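# Hang the towel from the low shelf over the rail

## Task

Pick up the towel lying on the low shelf and drape it across the rail so that a sizeable portion hangs down on both sides of the rail. The rail must still be upright at the end. The robot must not fall over or be left leaning, or the task counts as failed. Finish by opening the gripper and backing away from the towel.

## Robot and tools

Robot: a LinearBot. It has an omnidirectional base and a column about 1.7 m high. A carriage slides along the column (lift_m) and carries two identical six-joint arms, left and right, each ending in a two-finger gripper. The arm bases sit about 0.57 m + lift_m above the floor, and carriage parts hang roughly 0.15 m below them. A hand reaches about 0.78 m from its shoulder but only about 0.38 m below its arm base. A hand is about 0.16 m long and 0.1 m wide, or 0.14 m with the fingers open. The parked arm pose is joints 1-6 = 0, 0.05, 0.05, 1.45, 0, 0. With both arms parked, the robot's footprint is about 0.85 m wide and 0.65 m long.

Cameras: carriage_camera is fixed to the carriage, facing forward and tilted about 20 degrees down. left_wrist_camera and right_wrist_camera look out past each hand's fingertips. All images are 896x504 pixels.

Frames: all positions are in metres. The base frame has its origin on the floor below the base centre, with x forward, y left and z up. left_hand and right_hand are reported in this frame, each at the midpoint between that hand's finger pads. Their quat_wxyz rotates base axes into hand axes: hand z runs along the fingers and the fingers open along hand y. base_odometry is given in the base frame as it was at scene start, counts wheel rotation only (slip shows up as travel), and reports heading in rad, positive to the left, from -3.142 to 3.142.

move: sends one action and returns the robot state plus images. An action contains "base", "joints", or both.
- "base" is an object with exactly one key. Each value is a relative offset from where the base last reported itself, not a pose. translate_m: metres forward (+) or back, -2 to 2. strafe_m: metres left (+) or right, -2 to 2. rotate_rad: radians, counter-clockwise (+), -6.3 to 6.3.
- "joints" is a single object keyed by joint name that can cover both arms. Every value is an absolute target, not an offset. lift_m runs 0 to 1 m. For each arm (left_/right_):
  - joint1_rad: -2.617 to 3.054. It turns the arm about the vertical; 0 points forward and positive turns left.
  - joint2_rad: 0 to 3.141. Shoulder; 0 puts the upper arm back and level, 1.57 upright, 3.14 forward and level.
  - joint3_rad: 0 to 3.141. Elbow; 0 is folded, 3.14 straight.
  - joint4_rad: -1.57 to 1.57. Wrist pitch; positive lifts the fingertips.
  - joint5_rad: -1.57 to 1.57. Wrist yaw; positive swings the fingertips to the right.
  - joint6_rad: -2.094 to 2.094. Hand roll; positive is clockwise viewed from the forearm.
  - gripper_m: 0 to 0.093 m, the gap between the pads.
  A joint you leave out may keep pushing toward its earlier target.
- "speeds" caps the top speed for this action only. translate_m and strafe_m: 0.02-0.5 m/s. rotate_rad: 0.05-1.57 rad/s. lift_m: 0.08-0.25 m/s. The highest value is the default.
- "min_time_s" (0.1-8 s) sets a minimum duration for each arm and gripper motion. It keeps hand paths straighter.
- "cameras" lists which camera images to return. Omit it or use ["all"] for every camera; [] returns none.
All motions start at the same moment. An unknown key makes the call invalid. An out-of-range value gets the call refused, and after a refusal or a stop, the later move, wait and finished_scene calls in that reply are skipped. An action runs at most 15 s, and base drives time out after 14 s.

wait(seconds 0-10, cameras): commands nothing new, then returns the state and images.

zoom_image(camera, region [x0,y0,x1,y1] in pixels, origin at top-left, at most 504x504): returns an enlarged crop of that camera's most recent image.

read_manual(section "licences"): returns only licence text.

finished_scene(scene: the current scene's number): ends the scene permanently. The towel must stay in place afterwards without help from the robot.

Result lines:
- "move": "done", or the worst status among the motions.
- base_status and joint_status: how each motion ended.
  - done: reached target. For the base this only means the wheels turned far enough.
  - off_target: came to rest short and may still be pushing.
  - contact_stop or time_out: target dropped, holding where it stopped.
  - not_followed: a safety check blocked the arm because the arms would nearly touch.
  - limit_stop_at_motor_heat: the motors stopped on a heat fault.
- on_its_own: motion you did not command. Its "held at" values are targets.
- motor_effort: percent of maximum, with the peak in brackets. It is fairly inaccurate. If lift effort keeps dropping as the lift descends, a hand is resting on something.
- Joint torques: listed in arm-joint order. Joints 1-3 wrap at ±28 N m.
- Gripper readings: a firm grip reads slightly narrower than the object. A closed gripper with nothing in it reads 0 to 0.002. To release, command a gap well above the current reading.
- MOTOR HOT: appears at 75 °C. At 100 °C, OVER-TEMPERATURE FAULT: that arm goes limp for 30-60 s and drops whatever it holds.

Cautions:
- Reported hand positions tend to sit too high, especially at long reach or under load.
- Arm moves can curve a few cm off the straight line.
- Arms and grippers never stop on contact; a blocked arm keeps pressing and snaps to its target once freed.
- Do not let the two arms collide or press on each other.
- Keep the carriage low and the arms close in when possible; pushing, pulling, heavy loads or abrupt stops can tip the robot. Only the images reveal a lean.
- Park arms between steps so they stay cool.
- If the base gets stuck against something, drive about 0.2 m back along the way you came.
- Never reverse beneath a table edge.
- Do not shove or knock over the rail, do not drop the towel, and release it only once it is still.
- While you are thinking, the simulation keeps running with the last command held.

Each tool is called after "Call:" in YAML: its name, and indented under it one key for each argument.

## Session

Call:
move:

Scene clock: 0.00 s.
Joint torques (N m): no reading
base_odometry: x=+0.000 y=+0.000 heading=+0.000
base_status: not commanded
joint_positions: lift_m=+0.300 left_joint1_rad=-0.008 left_joint2_rad=+0.036 left_joint3_rad=+0.049 left_joint4_rad=+1.462 left_joint5_rad=+0.046 left_joint6_rad=+0.033 left_gripper_m=+0.09396 right_joint1_rad=+0.002 right_joint2_rad=+0.046 right_joint3_rad=+0.038 right_joint4_rad=+1.456 right_joint5_rad=-0.001 right_joint6_rad=+0.034 right_gripper_m=+0.09396
joint_status: not commanded
motor_effort: lift_m=+23 drive_wheels=+1
left_hand: x=+0.2445 y=+0.2948 z=+1.3220 quat_wxyz=(+0.999, +0.024, +0.047, +0.011) (m; base frame)
right_hand: x=+0.2527 y=-0.3027 z=+1.3189 quat_wxyz=(+0.998, +0.001, +0.061, +0.018) (m; base frame)
pictures: carriage_camera, left_wrist_camera, right_wrist_camera

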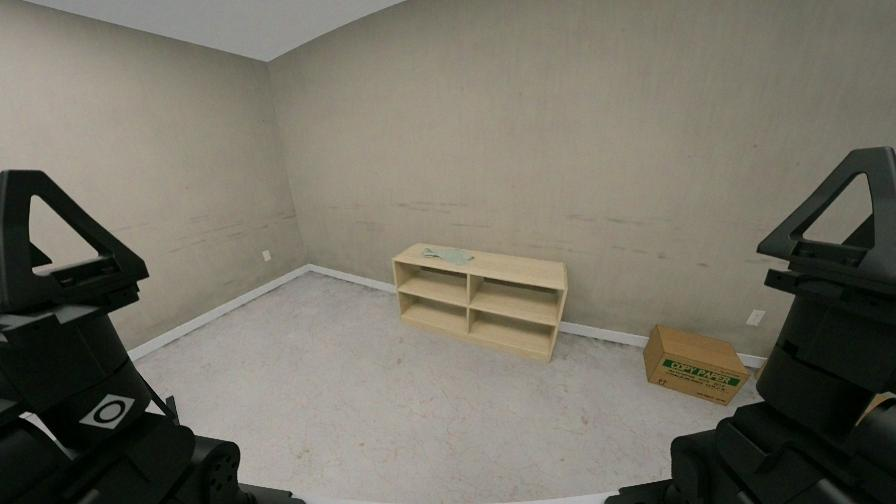

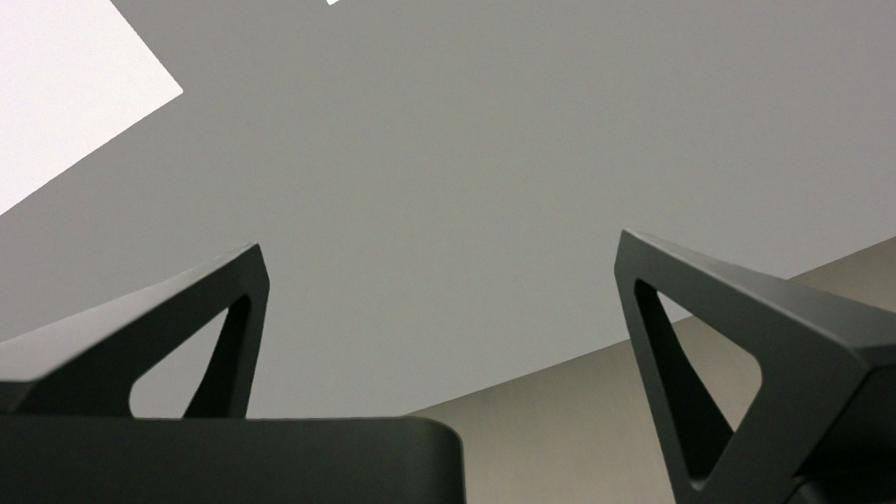

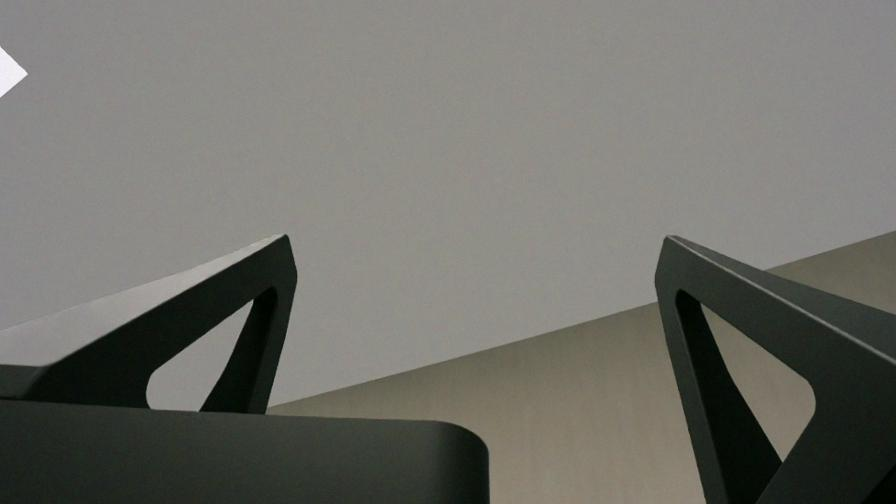

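Call:
zoom_image:
  camera: "carriage_camera"
  region: [370, 220, 590, 380]

Call:
move:
  base: {"rotate_rad": 1.2}
  cameras: ["carriage_camera"]

Scaled by 2.291 from the camera's 896x504 image, which has a finer 1280x720 frame.

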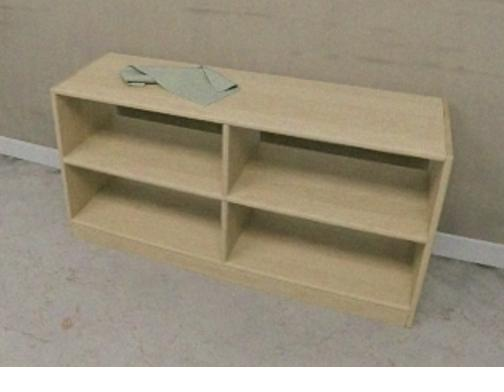

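Scene clock: 6.33 s.
Joint torques (N m): left_arm=[-0.35 3.93 5.65 -0.23 -0.02 -0.09] | right_arm=[-0.16 3.78 6.01 -0.16 0.09 0.06]
move: done
base_odometry: x=+0.000 y=+0.000 heading=+1.200
base_status: done
joint_positions: lift_m=+0.300 left_joint1_rad=-0.008 left_joint2_rad=+0.036 left_joint3_rad=+0.049 left_joint4_rad=+1.462 left_joint5_rad=+0.046 left_joint6_rad=+0.033 left_gripper_m=+0.09396 right_joint1_rad=+0.002 right_joint2_rad=+0.046 right_joint3_rad=+0.038 right_joint4_rad=+1.455 right_joint5_rad=-0.001 right_joint6_rad=+0.034 right_gripper_m=+0.09396
joint_status: not commanded
motor_effort: lift_m=+23(23) drive_wheels=+6(14)
left_hand: x=+0.2445 y=+0.2948 z=+1.3220 quat_wxyz=(+0.999, +0.024, +0.047, +0.011) (m; base frame)
right_hand: x=+0.2528 y=-0.3027 z=+1.3189 quat_wxyz=(+0.998, +0.001, +0.061, +0.018) (m; base frame)
pictures: carriage_camera

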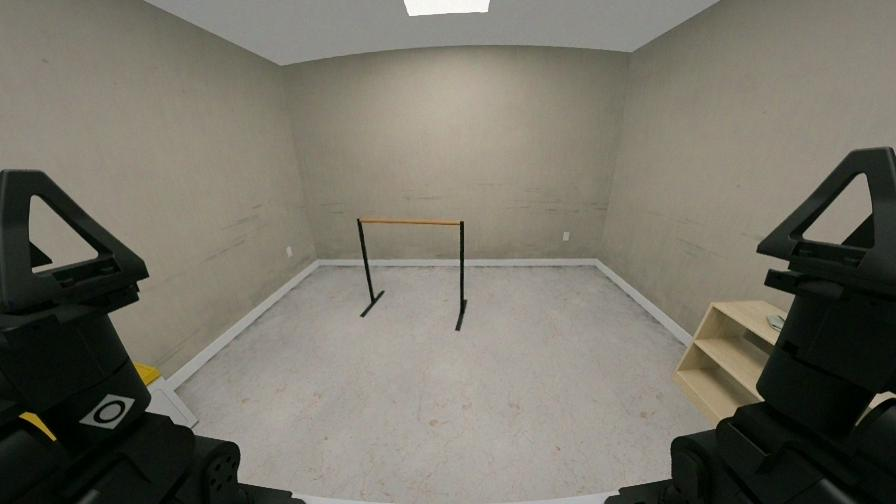

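Call:
move:
  base: {"rotate_rad": -1.615}
  cameras: []

Call:
move:
  base: {"strafe_m": 0.71}
  cameras: ["carriage_camera"]

Scene clock: 46.80 s.
Joint torques (N m): left_arm=[-0.28 3.9 5.74 -0.22 0.01 -0.09] | right_arm=[-0.25 3.81 6 -0.16 0.07 0.07]
move: done
base_odometry: x=+0.000 y=+0.000 heading=-0.415
base_status: done
joint_positions: lift_m=+0.300 left_joint1_rad=-0.008 left_joint2_rad=+0.036 left_joint3_rad=+0.049 left_joint4_rad=+1.461 left_joint5_rad=+0.046 left_joint6_rad=+0.033 left_gripper_m=+0.09397 right_joint1_rad=+0.002 right_joint2_rad=+0.046 right_joint3_rad=+0.038 right_joint4_rad=+1.454 right_joint5_rad=-0.001 right_joint6_rad=+0.034 right_gripper_m=+0.09397
joint_status: not commanded
motor_effort: lift_m=+23(23) drive_wheels=+6(15)
left_hand: x=+0.2446 y=+0.2948 z=+1.3220 quat_wxyz=(+0.999, +0.024, +0.047, +0.011) (m; base frame)
right_hand: x=+0.2530 y=-0.3027 z=+1.3189 quat_wxyz=(+0.998, +0.001, +0.062, +0.018) (m; base frame)
pictures: none
No camera images: "cameras" was empty.

Scene clock: 50.77 s.
Joint torques (N m): left_arm=[-0.31 3.9 5.71 -0.23 0.01 -0.08] | right_arm=[-0.24 3.82 5.98 -0.15 0.03 0.07]
move: done
base_odometry: x=+0.287 y=+0.649 heading=-0.416
base_status: done
joint_positions: lift_m=+0.300 left_joint1_rad=-0.009 left_joint2_rad=+0.036 left_joint3_rad=+0.049 left_joint4_rad=+1.461 left_joint5_rad=+0.046 left_joint6_rad=+0.033 left_gripper_m=+0.09397 right_joint1_rad=+0.002 right_joint2_rad=+0.046 right_joint3_rad=+0.038 right_joint4_rad=+1.454 right_joint5_rad=-0.001 right_joint6_rad=+0.034 right_gripper_m=+0.09397
joint_status: not commanded
motor_effort: lift_m=+23(23) drive_wheels=-6(17)
left_hand: x=+0.2446 y=+0.2948 z=+1.3220 quat_wxyz=(+0.999, +0.024, +0.047, +0.011) (m; base frame)
right_hand: x=+0.2530 y=-0.3026 z=+1.3189 quat_wxyz=(+0.998, +0.000, +0.062, +0.018) (m; base frame)
pictures: carriage_camera

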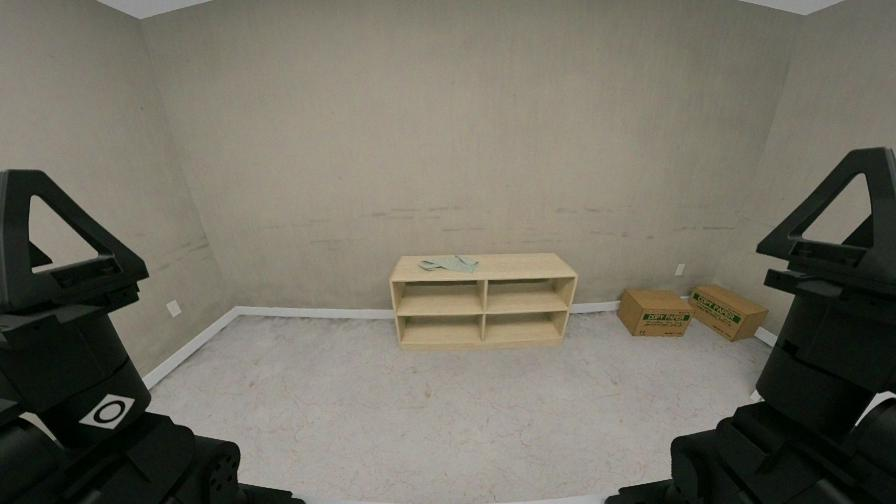

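Call:
move:
  base: {"translate_m": 0.86}
  cameras: ["carriage_camera"]

Call:
zoom_image:
  camera: "carriage_camera"
  region: [300, 250, 620, 430]

Scene clock: 58.30 s.
Joint torques (N m): left_arm=[-0.27 3.9 5.72 -0.22 0 -0.08] | right_arm=[-0.2 3.84 6.01 -0.18 0.07 0.08]
move: done
base_odometry: x=+1.074 y=+0.302 heading=-0.416
base_status: done
joint_positions: lift_m=+0.300 left_joint1_rad=-0.009 left_joint2_rad=+0.036 left_joint3_rad=+0.049 left_joint4_rad=+1.461 left_joint5_rad=+0.046 left_joint6_rad=+0.033 left_gripper_m=+0.09397 right_joint1_rad=+0.002 right_joint2_rad=+0.046 right_joint3_rad=+0.038 right_joint4_rad=+1.455 right_joint5_rad=-0.001 right_joint6_rad=+0.034 right_gripper_m=+0.09397
joint_status: not commanded
motor_effort: lift_m=+23(23) drive_wheels=-4(13)
left_hand: x=+0.2446 y=+0.2948 z=+1.3220 quat_wxyz=(+0.999, +0.024, +0.047, +0.011) (m; base frame)
right_hand: x=+0.2529 y=-0.3026 z=+1.3189 quat_wxyz=(+0.998, +0.000, +0.062, +0.018) (m; base frame)
pictures: carriage_camera

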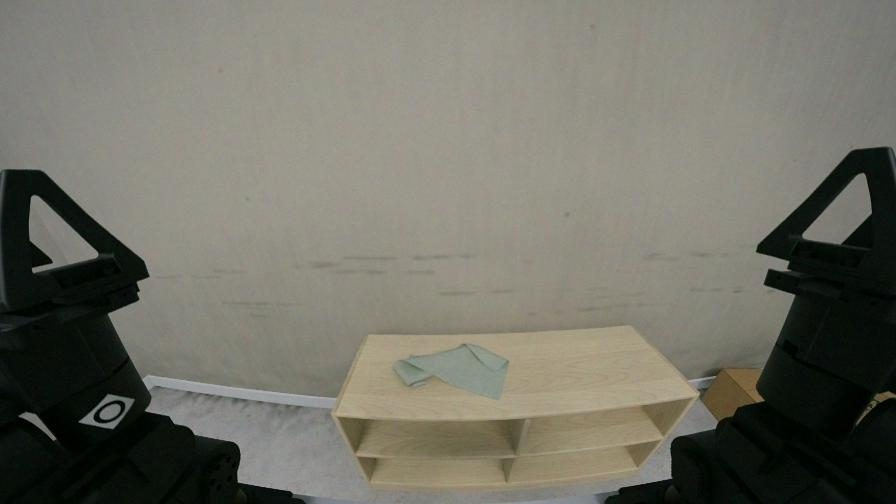

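Scaled by 1.575 from the camera's 896x504 image, which has a finer 1280x720 frame.

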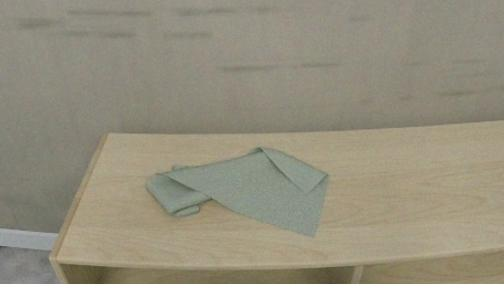

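Call:
move:
  joints: {"right_joint1_rad": 0.24, "right_joint2_rad": 2.608, "right_joint3_rad": 1.903, "right_joint4_rad": -0.866, "right_joint5_rad": 0, "right_joint6_rad": 0}
  min_time_s: 2.5
  cameras: ["carriage_camera", "right_wrist_camera"]

Scene clock: 94.07 s.
Joint torques (N m): left_arm=[-0.31 3.9 5.68 -0.21 -0.01 -0.09] | right_arm=[0.38 -13.14 7.53 0.2 0.08 -0.09]
move: done
base_odometry: x=+1.074 y=+0.302 heading=-0.416
base_status: not commanded
joint_positions: lift_m=+0.300 left_joint1_rad=-0.009 left_joint2_rad=+0.036 left_joint3_rad=+0.049 left_joint4_rad=+1.461 left_joint5_rad=+0.046 left_joint6_rad=+0.033 left_gripper_m=+0.09397 right_joint1_rad=+0.234 right_joint2_rad=+2.583 right_joint3_rad=+1.884 right_joint4_rad=-0.848 right_joint5_rad=-0.001 right_joint6_rad=+0.014 right_gripper_m=+0.09397
joint_status: all done
motor_effort: lift_m=+23(23) drive_wheels=-3(4)
left_hand: x=+0.2446 y=+0.2948 z=+1.3220 quat_wxyz=(+0.999, +0.024, +0.047, +0.011) (m; base frame)
right_hand: x=+0.6837 y=-0.1925 z=+0.7869 quat_wxyz=(+0.012, -0.110, +0.994, +0.002) (m; base frame)
pictures: carriage_camera, right_wrist_camera
camera_calibration:
carriage_camera: T_world_to_cam=[[-0.00559344, -0.999683, -0.0245389, 0.0358514], [-0.377647, 0.0248338, -0.925616, 1.2686], [0.925933, 0.00408966, -0.377667, 0.352306], [0, 0, 0, 1]] pos_world=[0.153073, 0.00289509, 1.30817]
right_wrist_camera: T_world_to_cam=[[0.197523, -0.978397, -0.0610205, -0.266022], [-0.808344, -0.197775, 0.554495, 0.0902526], [-0.554585, -0.0602003, -0.829947, 1.14735], [0, 0, 0, 1]] pos_world=[0.761806, -0.173354, 0.885966]

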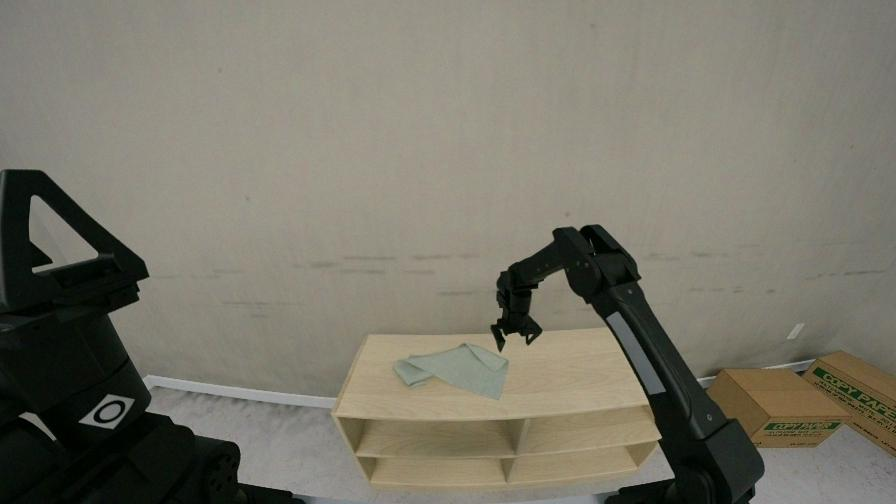

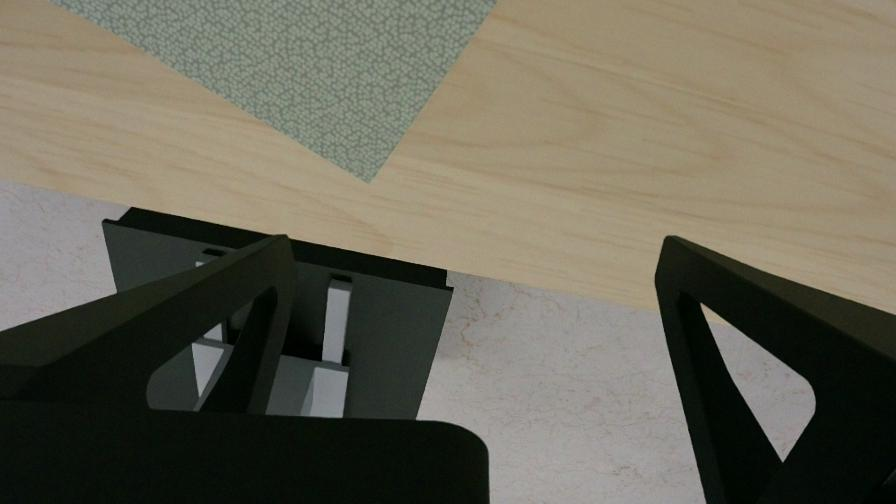

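Call:
move:
  joints: {"right_joint1_rad": 0.322, "right_joint2_rad": 2.88, "right_joint3_rad": 1.91, "right_joint4_rad": -0.602, "right_joint5_rad": 0, "right_joint6_rad": -0.862, "right_gripper_m": 0.06}
  min_time_s: 2
  cameras: ["carriage_camera", "right_wrist_camera"]

Call:
zoom_image:
  camera: "carriage_camera"
  region: [380, 280, 600, 440]

Scene clock: 129.00 s.
Joint torques (N m): left_arm=[-0.34 3.86 5.65 -0.21 0 -0.08] | right_arm=[0.38 -12.74 6.63 0.43 0.02 -0.11]
move: done
base_odometry: x=+1.074 y=+0.302 heading=-0.416
base_status: not commanded
joint_positions: lift_m=+0.300 left_joint1_rad=-0.009 left_joint2_rad=+0.036 left_joint3_rad=+0.049 left_joint4_rad=+1.461 left_joint5_rad=+0.046 left_joint6_rad=+0.033 left_gripper_m=+0.09397 right_joint1_rad=+0.316 right_joint2_rad=+2.851 right_joint3_rad=+1.889 right_joint4_rad=-0.616 right_joint5_rad=-0.001 right_joint6_rad=-0.846 right_gripper_m=+0.06014
joint_status: all done
motor_effort: lift_m=+23(23) drive_wheels=-3(3)
left_hand: x=+0.2446 y=+0.2948 z=+1.3220 quat_wxyz=(+0.999, +0.024, +0.047, +0.011) (m; base frame)
right_hand: x=+0.6586 y=-0.1597 z=+0.6678 quat_wxyz=(-0.003, -0.549, +0.836, +0.002) (m; base frame)
pictures: carriage_camera, right_wrist_camera
camera_calibration:
carriage_camera: T_world_to_cam=[[-0.00559344, -0.999683, -0.0245389, 0.0358514], [-0.377647, 0.0248338, -0.925616, 1.2686], [0.925933, 0.00408966, -0.377667, 0.352306], [0, 0, 0, 1]] pos_world=[0.153073, 0.00289509, 1.30817]
right_wrist_camera: T_world_to_cam=[[0.906608, -0.416916, -0.0651341, -0.610795], [-0.306652, -0.756979, 0.577016, -0.292275], [-0.289872, -0.503154, -0.814132, 0.780871], [0, 0, 0, 1]] pos_world=[0.690478, -0.0829982, 0.764595]

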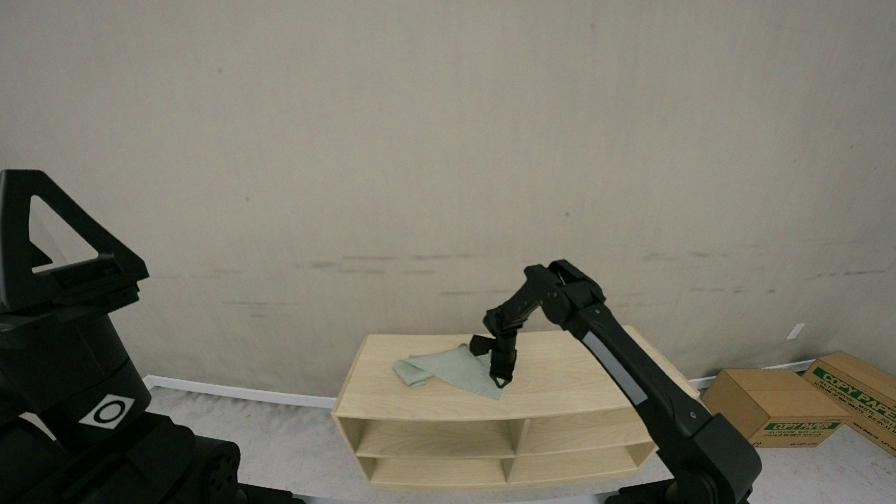

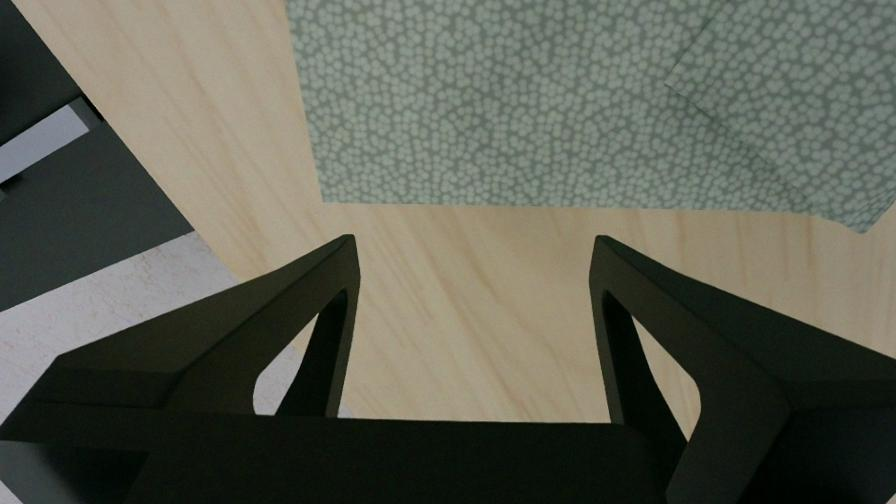

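Scaled by 2.291 from the camera's 896x504 image, which has a finer 1280x720 frame.

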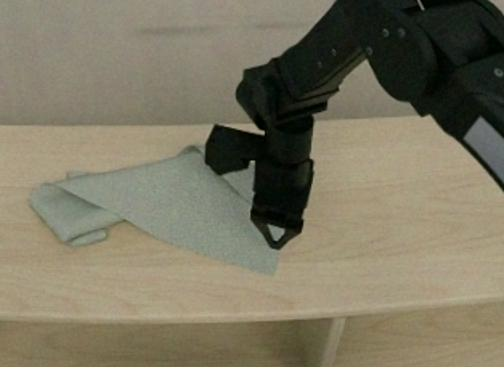

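Call:
move:
  joints: {"lift_m": 0.262}
  speeds: {"lift_m": 0.08}
  cameras: ["right_wrist_camera"]

Call:
move:
  joints: {"lift_m": 0.254}
  speeds: {"lift_m": 0.08}
  cameras: ["right_wrist_camera"]

Scene clock: 138.07 s.
Joint torques (N m): left_arm=[-0.29 3.92 5.67 -0.21 0.01 -0.07] | right_arm=[0.47 -12.96 5.48 0.47 -0.03 -0.08]
move: done
base_odometry: x=+1.074 y=+0.302 heading=-0.416
base_status: not commanded
joint_positions: lift_m=+0.263 left_joint1_rad=-0.009 left_joint2_rad=+0.036 left_joint3_rad=+0.049 left_joint4_rad=+1.461 left_joint5_rad=+0.046 left_joint6_rad=+0.033 left_gripper_m=+0.09397 right_joint1_rad=+0.316 right_joint2_rad=+2.851 right_joint3_rad=+1.905 right_joint4_rad=-0.621 right_joint5_rad=+0.004 right_joint6_rad=-0.848 right_gripper_m=+0.06011
joint_status: all done
motor_effort: lift_m=+18(19) drive_wheels=-3(4)
left_hand: x=+0.2446 y=+0.2948 z=+1.2845 quat_wxyz=(+0.999, +0.024, +0.047, +0.011) (m; base frame)
right_hand: x=+0.6639 y=-0.1589 z=+0.6334 quat_wxyz=(+0.002, -0.550, +0.835, -0.002) (m; base frame)
pictures: right_wrist_camera
camera_calibration:
right_wrist_camera: T_world_to_cam=[[0.908141, -0.415247, -0.0533863, -0.625738], [-0.312348, -0.756905, 0.574051, -0.264467], [-0.278781, -0.504644, -0.817078, 0.749126], [0, 0, 0, 1]] pos_world=[0.694494, -0.08197, 0.730505]

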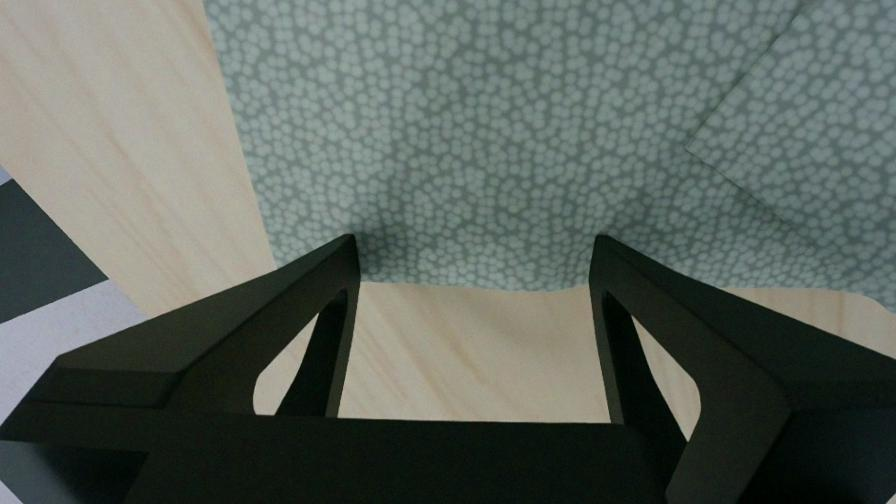

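Scene clock: 138.53 s.
Joint torques (N m): left_arm=[-0.24 4 5.68 -0.22 -0.01 -0.07] | right_arm=[0.27 -11.97 4.67 0.71 -0.1 -0.08]
move: done
base_odometry: x=+1.074 y=+0.302 heading=-0.416
base_status: not commanded
joint_positions: lift_m=+0.255 left_joint1_rad=-0.009 left_joint2_rad=+0.036 left_joint3_rad=+0.049 left_joint4_rad=+1.461 left_joint5_rad=+0.046 left_joint6_rad=+0.033 left_gripper_m=+0.09397 right_joint1_rad=+0.317 right_joint2_rad=+2.840 right_joint3_rad=+1.914 right_joint4_rad=-0.652 right_joint5_rad=+0.009 right_joint6_rad=-0.848 right_gripper_m=+0.06010
joint_status: all done
motor_effort: lift_m=+17(18) drive_wheels=+4(4)
left_hand: x=+0.2446 y=+0.2948 z=+1.2766 quat_wxyz=(+0.999, +0.024, +0.047, +0.011) (m; base frame)
right_hand: x=+0.6639 y=-0.1590 z=+0.6323 quat_wxyz=(-0.004, -0.550, +0.835, -0.003) (m; base frame)
pictures: right_wrist_camera
camera_calibration:
right_wrist_camera: T_world_to_cam=[[0.908318, -0.414296, -0.0575909, -0.623159], [-0.306424, -0.752799, 0.582579, -0.272639], [-0.284714, -0.51152, -0.810731, 0.747], [0, 0, 0, 1]] pos_world=[0.695165, -0.0813089, 0.728562]

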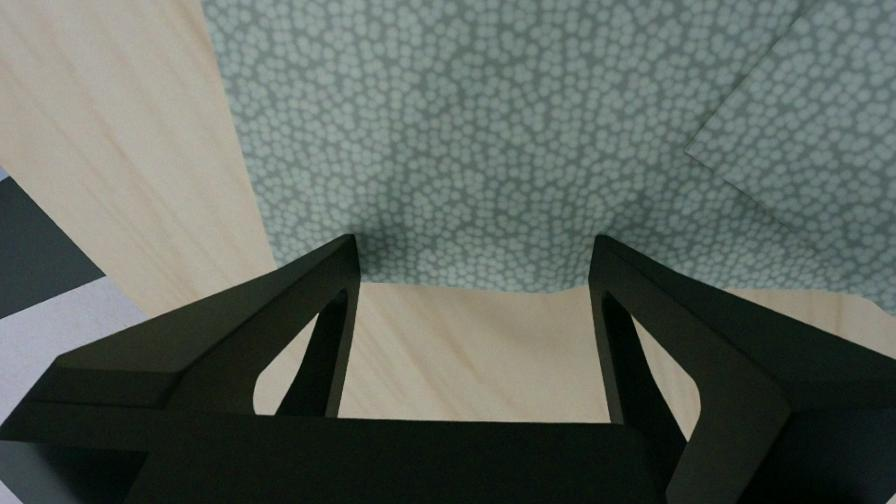

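Call:
move:
  joints: {"right_gripper_m": 0.0}
  min_time_s: 2
  cameras: ["right_wrist_camera"]

Scene clock: 142.80 s.
Joint torques (N m): left_arm=[-0.25 3.79 5.75 -0.22 0.01 -0.08] | right_arm=[0.24 -11.99 4.53 0.53 -0.17 -0.08]
move: done
base_odometry: x=+1.074 y=+0.302 heading=-0.416
base_status: not commanded
joint_positions: lift_m=+0.255 left_joint1_rad=-0.009 left_joint2_rad=+0.036 left_joint3_rad=+0.049 left_joint4_rad=+1.461 left_joint5_rad=+0.046 left_joint6_rad=+0.033 left_gripper_m=+0.09397 right_joint1_rad=+0.317 right_joint2_rad=+2.840 right_joint3_rad=+1.917 right_joint4_rad=-0.623 right_joint5_rad=+0.015 right_joint6_rad=-0.848 right_gripper_m=+0.00313
joint_status: all done
motor_effort: lift_m=+17(18) drive_wheels=+4(4)
left_hand: x=+0.2446 y=+0.2948 z=+1.2766 quat_wxyz=(+0.999, +0.024, +0.047, +0.011) (m; base frame)
right_hand: x=+0.6721 y=-0.1576 z=+0.6329 quat_wxyz=(+0.010, -0.550, +0.835, -0.011) (m; base frame)
pictures: right_wrist_camera
camera_calibration:
right_wrist_camera: T_world_to_cam=[[0.909697, -0.41421, -0.0296843, -0.648523], [-0.325044, -0.754709, 0.569877, -0.249156], [-0.258452, -0.508767, -0.821193, 0.739962], [0, 0, 0, 1]] pos_world=[0.700217, -0.0801962, 0.730389]

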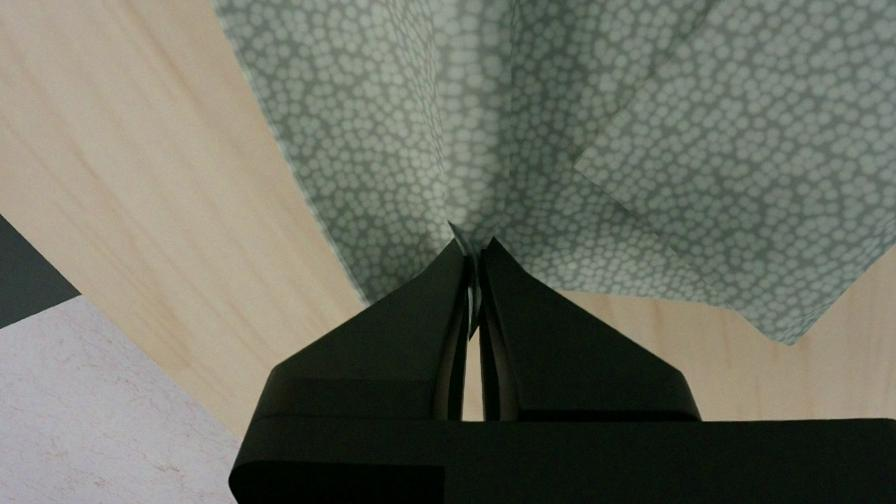

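Call:
move:
  joints: {"lift_m": 0.6}
  speeds: {"lift_m": 0.12}
  cameras: ["carriage_camera", "right_wrist_camera"]

Call:
zoom_image:
  camera: "carriage_camera"
  region: [380, 250, 620, 504]

Scene clock: 152.53 s.
Joint torques (N m): left_arm=[-0.28 3.9 5.65 -0.22 -0.01 -0.1] | right_arm=[0.25 -13.41 4.56 0.41 -0.08 -0.07]
move: done
base_odometry: x=+1.074 y=+0.302 heading=-0.416
base_status: not commanded
joint_positions: lift_m=+0.600 left_joint1_rad=-0.009 left_joint2_rad=+0.036 left_joint3_rad=+0.049 left_joint4_rad=+1.461 left_joint5_rad=+0.046 left_joint6_rad=+0.033 left_gripper_m=+0.09397 right_joint1_rad=+0.317 right_joint2_rad=+2.857 right_joint3_rad=+1.916 right_joint4_rad=-0.610 right_joint5_rad=+0.007 right_joint6_rad=-0.849 right_gripper_m=+0.00306
joint_status: all done
motor_effort: lift_m=+25(29) drive_wheels=+4(5)
left_hand: x=+0.2446 y=+0.2948 z=+1.6217 quat_wxyz=(+0.999, +0.024, +0.047, +0.011) (m; base frame)
right_hand: x=+0.6691 y=-0.1571 z=+0.9702 quat_wxyz=(+0.009, -0.550, +0.835, -0.006) (m; base frame)
pictures: carriage_camera, right_wrist_camera
camera_calibration:
carriage_camera: T_world_to_cam=[[-0.00559344, -0.999683, -0.0245389, 0.0432072], [-0.377647, 0.0248338, -0.925616, 1.54606], [0.925933, 0.00408966, -0.377667, 0.465515], [0, 0, 0, 1]] pos_world=[0.153073, 0.00289509, 1.60793]
right_wrist_camera: T_world_to_cam=[[0.909685, -0.413488, -0.0387493, -0.626654], [-0.320515, -0.758335, 0.567626, -0.443428], [-0.264091, -0.503941, -0.822374, 1.02208], [0, 0, 0, 1]] pos_world=[0.697855, -0.0803139, 1.06795]

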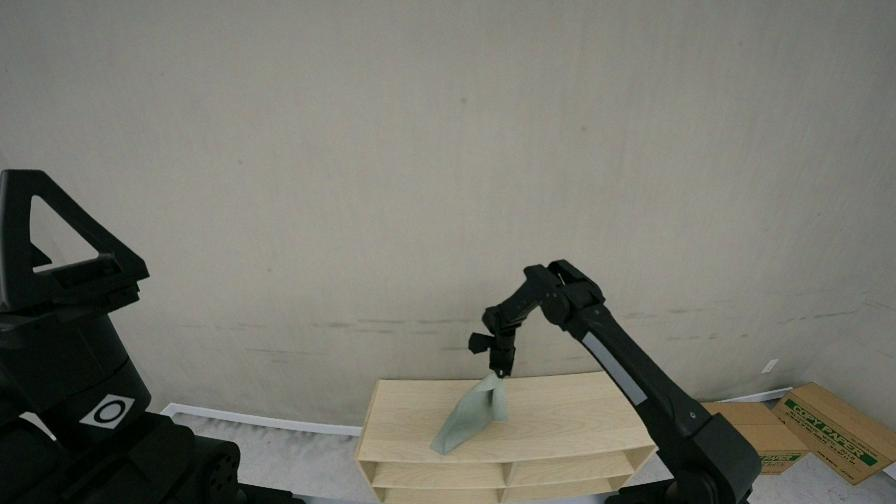

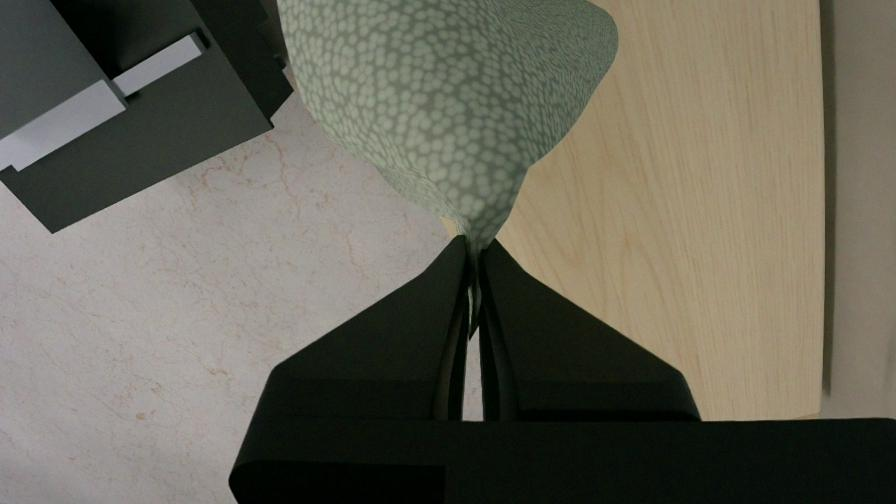

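Scaled by 1.984 from the camera's 896x504 image, which has a finer 1280x720 frame.

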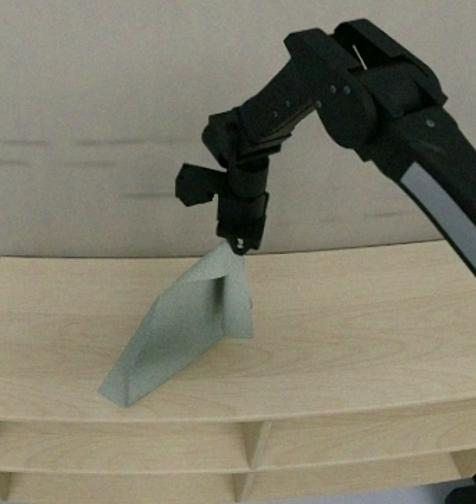

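Call:
move:
  joints: {"right_joint1_rad": 0.317, "right_joint2_rad": 2.066, "right_joint3_rad": 1.019, "right_joint4_rad": -0.523, "right_joint5_rad": 0, "right_joint6_rad": -0.85}
  min_time_s: 3
  cameras: ["carriage_camera"]

Call:
move:
  base: {"translate_m": -0.5}
  speeds: {"translate_m": 0.25}
  cameras: ["carriage_camera"]

Scene clock: 170.67 s.
Joint torques (N m): left_arm=[-0.23 3.9 5.68 -0.23 0.01 -0.08] | right_arm=[-0.2 -13.38 3.67 0.39 -0.09 0.06]
move: done
base_odometry: x=+1.074 y=+0.302 heading=-0.416
base_status: not commanded
joint_positions: lift_m=+0.600 left_joint1_rad=-0.009 left_joint2_rad=+0.036 left_joint3_rad=+0.049 left_joint4_rad=+1.461 left_joint5_rad=+0.046 left_joint6_rad=+0.033 left_gripper_m=+0.09397 right_joint1_rad=+0.317 right_joint2_rad=+2.100 right_joint3_rad=+1.027 right_joint4_rad=-0.538 right_joint5_rad=+0.007 right_joint6_rad=-0.849 right_gripper_m=+0.00306
joint_status: all done
motor_effort: lift_m=+25(25) drive_wheels=+4(4)
left_hand: x=+0.2446 y=+0.2948 z=+1.6217 quat_wxyz=(+0.999, +0.024, +0.047, +0.011) (m; base frame)
right_hand: x=+0.5188 y=-0.2064 z=+1.1000 quat_wxyz=(-0.020, -0.550, +0.835, +0.002) (m; base frame)
pictures: carriage_camera
camera_calibration:
carriage_camera: T_world_to_cam=[[-0.00559344, -0.999683, -0.0245389, 0.0432072], [-0.377647, 0.0248338, -0.925616, 1.54606], [0.925933, 0.00408966, -0.377667, 0.465515], [0, 0, 0, 1]] pos_world=[0.153073, 0.00289509, 1.60793]

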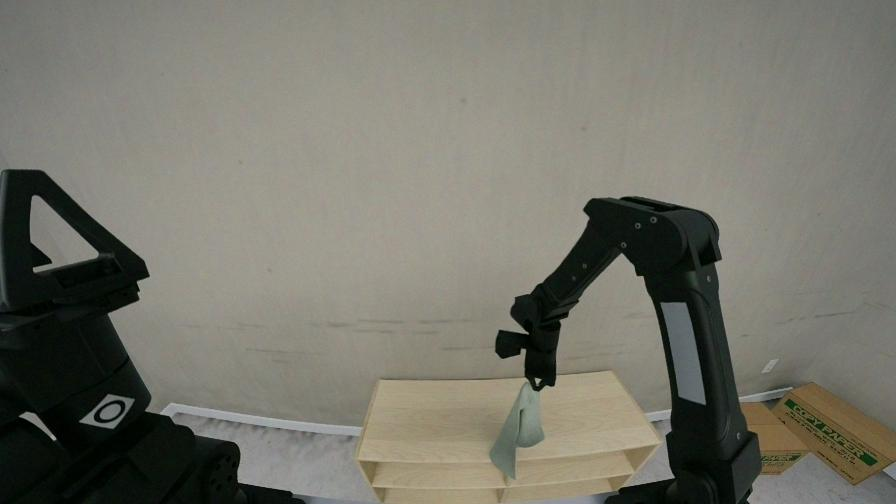

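Scene clock: 173.97 s.
Joint torques (N m): left_arm=[-0.31 3.81 5.64 -0.22 0.01 -0.07] | right_arm=[-0.16 -13.41 3.71 0.27 -0.04 0.05]
move: done
base_odometry: x=+0.617 y=+0.504 heading=-0.415
base_status: done
joint_positions: lift_m=+0.600 left_joint1_rad=-0.009 left_joint2_rad=+0.036 left_joint3_rad=+0.049 left_joint4_rad=+1.461 left_joint5_rad=+0.046 left_joint6_rad=+0.033 left_gripper_m=+0.09397 right_joint1_rad=+0.317 right_joint2_rad=+2.099 right_joint3_rad=+1.027 right_joint4_rad=-0.529 right_joint5_rad=+0.005 right_joint6_rad=-0.849 right_gripper_m=+0.00306
joint_status: not commanded
motor_effort: lift_m=+25(25) drive_wheels=-1(12)
left_hand: x=+0.2448 y=+0.2947 z=+1.6217 quat_wxyz=(+0.999, +0.024, +0.048, +0.011) (m; base frame)
right_hand: x=+0.5208 y=-0.2053 z=+1.1000 quat_wxyz=(-0.015, -0.550, +0.835, +0.002) (m; base frame)
pictures: carriage_camera
camera_calibration:
carriage_camera: T_world_to_cam=[[-0.00559344, -0.999683, -0.0245389, 0.0432072], [-0.377647, 0.0248338, -0.925616, 1.54606], [0.925933, 0.00408966, -0.377667, 0.465515], [0, 0, 0, 1]] pos_world=[0.153073, 0.00289509, 1.60793]

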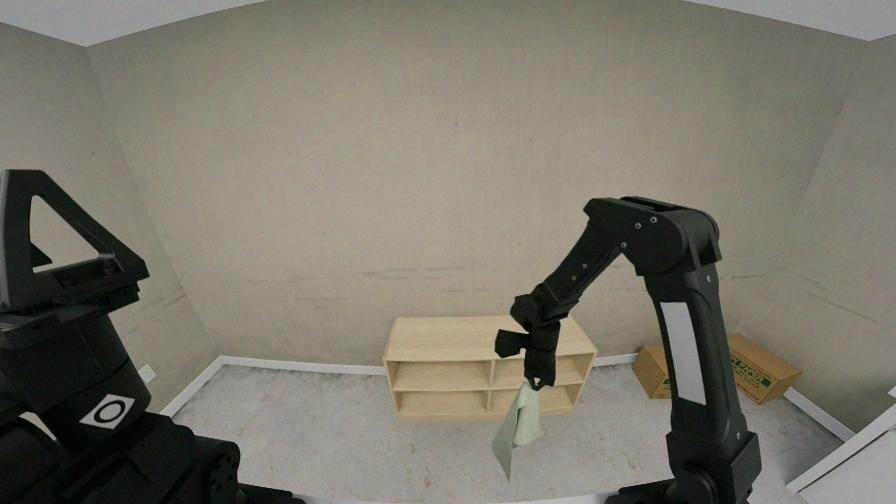

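Call:
move:
  base: {"rotate_rad": 1.405}
  speeds: {"rotate_rad": 0.5}
  cameras: ["carriage_camera"]

Call:
zoom_image:
  camera: "carriage_camera"
  region: [240, 200, 640, 504]

Scene clock: 182.67 s.
Joint torques (N m): left_arm=[-0.23 3.9 5.67 -0.21 0 -0.08] | right_arm=[-0.06 -13.26 3.7 0.27 -0.04 0.05]
move: done
base_odometry: x=+0.617 y=+0.505 heading=+0.989
base_status: done
joint_positions: lift_m=+0.600 left_joint1_rad=-0.009 left_joint2_rad=+0.036 left_joint3_rad=+0.049 left_joint4_rad=+1.461 left_joint5_rad=+0.046 left_joint6_rad=+0.033 left_gripper_m=+0.09397 right_joint1_rad=+0.317 right_joint2_rad=+2.099 right_joint3_rad=+1.027 right_joint4_rad=-0.528 right_joint5_rad=+0.005 right_joint6_rad=-0.849 right_gripper_m=+0.00306
joint_status: not commanded
motor_effort: lift_m=+25(25) drive_wheels=+8(11)
left_hand: x=+0.2448 y=+0.2947 z=+1.6217 quat_wxyz=(+0.999, +0.024, +0.048, +0.011) (m; base frame)
right_hand: x=+0.5211 y=-0.2052 z=+1.1001 quat_wxyz=(-0.015, -0.550, +0.835, +0.002) (m; base frame)
pictures: carriage_camera
camera_calibration:
carriage_camera: T_world_to_cam=[[-0.00559344, -0.999683, -0.0245389, 0.0432072], [-0.377647, 0.0248338, -0.925616, 1.54606], [0.925933, 0.00408966, -0.377667, 0.465515], [0, 0, 0, 1]] pos_world=[0.153073, 0.00289509, 1.60793]

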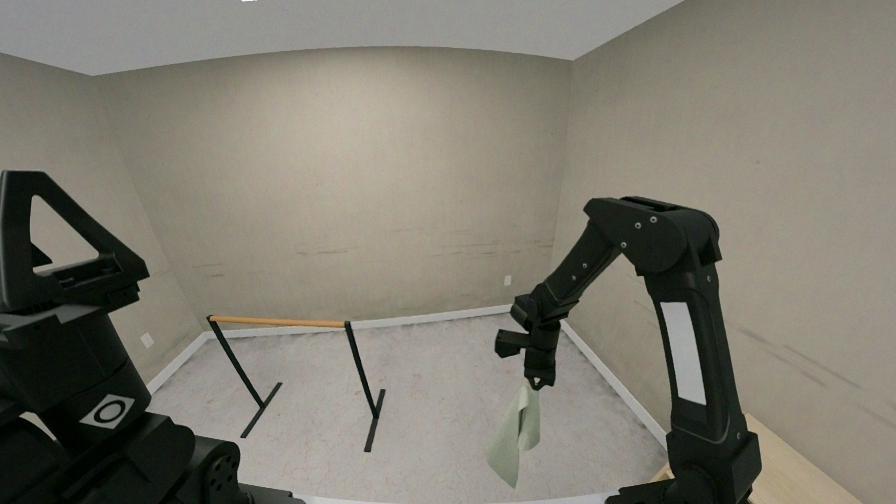

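Scaled by 1.260 from the camera's 896x504 image, which has a finer 1280x720 frame.

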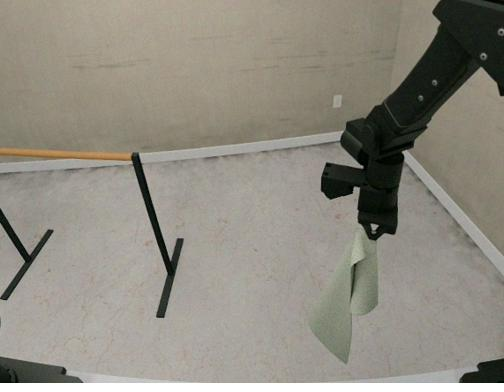

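Call:
move:
  base: {"strafe_m": 0.97}
  joints: {"lift_m": 0.68}
  speeds: {"strafe_m": 0.25, "lift_m": 0.08}
  cameras: ["carriage_camera"]

Scene clock: 212.43 s.
Joint torques (N m): left_arm=[-0.28 3.92 5.83 -0.19 -0.01 -0.09] | right_arm=[-0.06 -12.55 4.03 0.27 -0.05 0.05]
move: done
base_odometry: x=-0.194 y=+1.036 heading=+0.990
base_status: done
joint_positions: lift_m=+0.680 left_joint1_rad=-0.009 left_joint2_rad=+0.036 left_joint3_rad=+0.049 left_joint4_rad=+1.461 left_joint5_rad=+0.046 left_joint6_rad=+0.033 left_gripper_m=+0.09397 right_joint1_rad=+0.318 right_joint2_rad=+2.091 right_joint3_rad=+1.023 right_joint4_rad=-0.528 right_joint5_rad=+0.004 right_joint6_rad=-0.849 right_gripper_m=+0.00306
joint_status: all done
motor_effort: lift_m=+25(30) drive_wheels=-7(16)
left_hand: x=+0.2448 y=+0.2947 z=+1.7017 quat_wxyz=(+0.999, +0.024, +0.048, +0.011) (m; base frame)
right_hand: x=+0.5211 y=-0.2050 z=+1.1818 quat_wxyz=(-0.013, -0.551, +0.835, +0.001) (m; base frame)
pictures: carriage_camera
camera_calibration:
carriage_camera: T_world_to_cam=[[-0.00559344, -0.999683, -0.0245389, 0.0451694], [-0.377647, 0.0248338, -0.925616, 1.62008], [0.925933, 0.00408966, -0.377667, 0.495715], [0, 0, 0, 1]] pos_world=[0.153073, 0.00289509, 1.6879]

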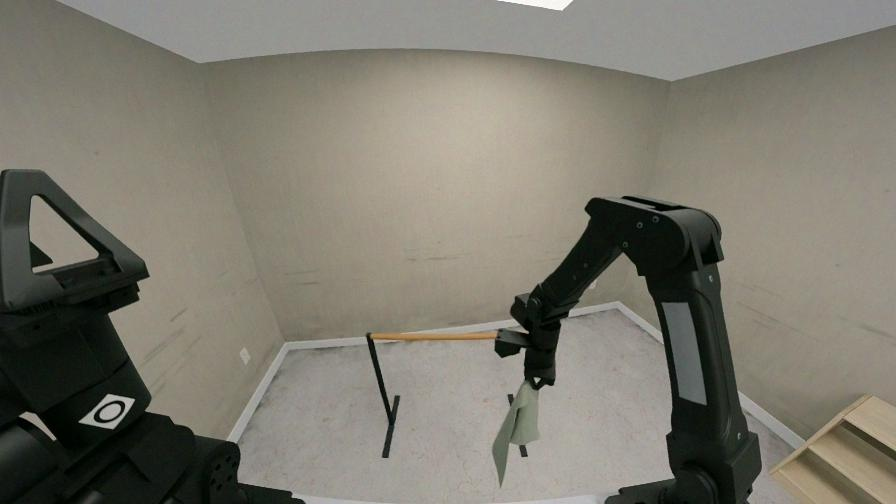

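Call:
move:
  joints: {"lift_m": 0.665, "right_joint1_rad": 0.36, "right_joint2_rad": 2.571, "right_joint3_rad": 1.73, "right_joint4_rad": -0.729, "right_joint5_rad": 0, "right_joint6_rad": -0.85}
  min_time_s: 2.5
  cameras: []

Call:
move:
  base: {"translate_m": 0.36}
  speeds: {"translate_m": 0.2}
  cameras: ["carriage_camera", "right_wrist_camera"]

Call:
zoom_image:
  camera: "carriage_camera"
  region: [300, 250, 700, 504]

Scene clock: 221.90 s.
Joint torques (N m): left_arm=[-0.25 3.93 5.71 -0.21 0 -0.08] | right_arm=[0.51 -12.23 7.27 0.16 -0.04 0.06]
move: done
base_odometry: x=-0.194 y=+1.036 heading=+0.990
base_status: not commanded
joint_positions: lift_m=+0.665 left_joint1_rad=-0.009 left_joint2_rad=+0.036 left_joint3_rad=+0.049 left_joint4_rad=+1.461 left_joint5_rad=+0.046 left_joint6_rad=+0.033 left_gripper_m=+0.09397 right_joint1_rad=+0.353 right_joint2_rad=+2.544 right_joint3_rad=+1.710 right_joint4_rad=-0.713 right_joint5_rad=+0.004 right_joint6_rad=-0.849 right_gripper_m=+0.00306
joint_status: all done
motor_effort: lift_m=+20(21) drive_wheels=-6(7)
left_hand: x=+0.2448 y=+0.2947 z=+1.6873 quat_wxyz=(+0.999, +0.024, +0.048, +0.011) (m; base frame)
right_hand: x=+0.6462 y=-0.1470 z=+1.1315 quat_wxyz=(+0.011, -0.565, +0.825, -0.005) (m; base frame)
pictures: none
No camera images: "cameras" was empty.

Scene clock: 224.77 s.
Joint torques (N m): left_arm=[-0.29 3.86 5.71 -0.22 -0.01 -0.09] | right_arm=[0.14 -12.4 7.23 0.2 -0.03 0.04]
move: done
base_odometry: x=+0.003 y=+1.338 heading=+0.991
base_status: done
joint_positions: lift_m=+0.665 left_joint1_rad=-0.009 left_joint2_rad=+0.036 left_joint3_rad=+0.049 left_joint4_rad=+1.461 left_joint5_rad=+0.046 left_joint6_rad=+0.033 left_gripper_m=+0.09397 right_joint1_rad=+0.357 right_joint2_rad=+2.544 right_joint3_rad=+1.710 right_joint4_rad=-0.719 right_joint5_rad=+0.004 right_joint6_rad=-0.849 right_gripper_m=+0.00306
joint_status: not commanded
motor_effort: lift_m=+20(20) drive_wheels=-5(12)
left_hand: x=+0.2447 y=+0.2947 z=+1.6873 quat_wxyz=(+0.999, +0.024, +0.048, +0.011) (m; base frame)
right_hand: x=+0.6441 y=-0.1457 z=+1.1314 quat_wxyz=(+0.008, -0.567, +0.824, -0.004) (m; base frame)
pictures: carriage_camera, right_wrist_camera
camera_calibration:
carriage_camera: T_world_to_cam=[[-0.00559344, -0.999683, -0.0245389, 0.0448169], [-0.377647, 0.0248338, -0.925616, 1.60678], [0.925933, 0.00408966, -0.377667, 0.49029], [0, 0, 0, 1]] pos_world=[0.153073, 0.00289509, 1.67353]
right_wrist_camera: T_world_to_cam=[[0.925359, -0.376608, -0.0433379, -0.592512], [-0.287415, -0.771519, 0.567584, -0.557451], [-0.247192, -0.512762, -0.822174, 1.14132], [0, 0, 0, 1]] pos_world=[0.670191, -0.0680028, 1.22909]

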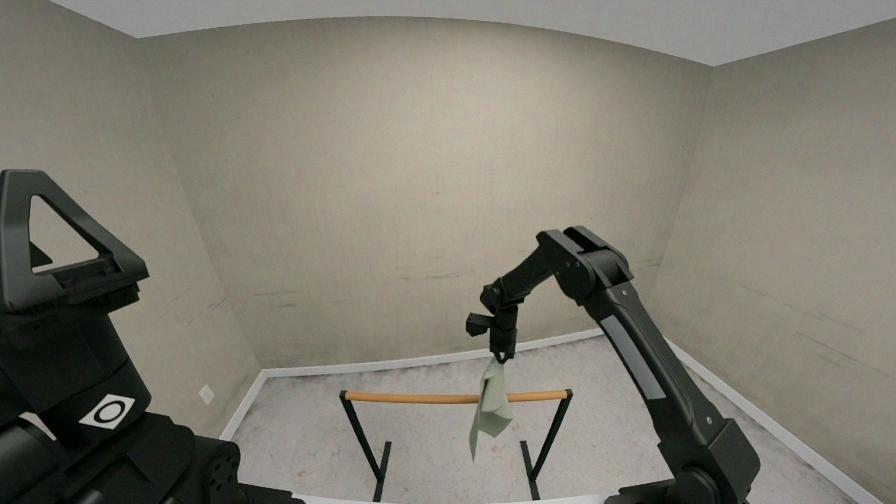

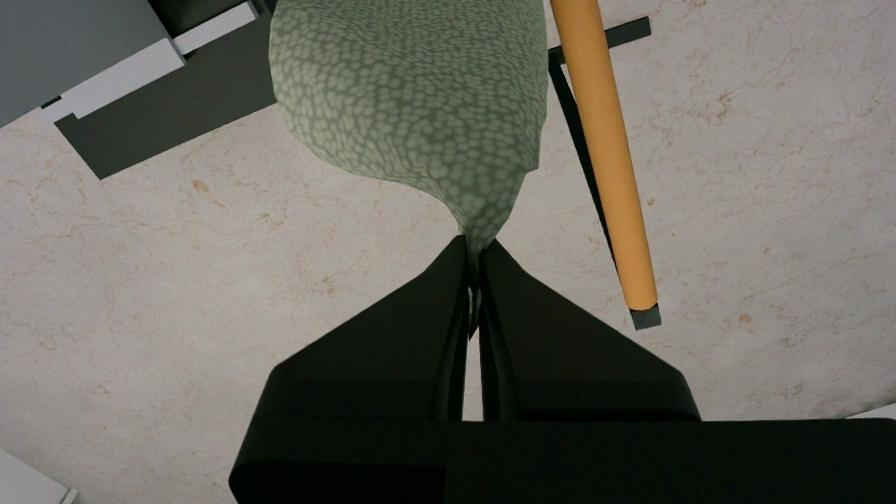

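Scaled by 1.260 from the camera's 896x504 image, which has a finer 1280x720 frame.

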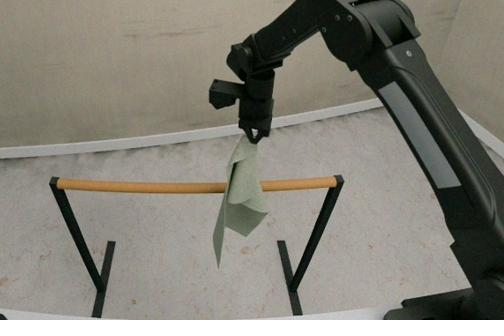

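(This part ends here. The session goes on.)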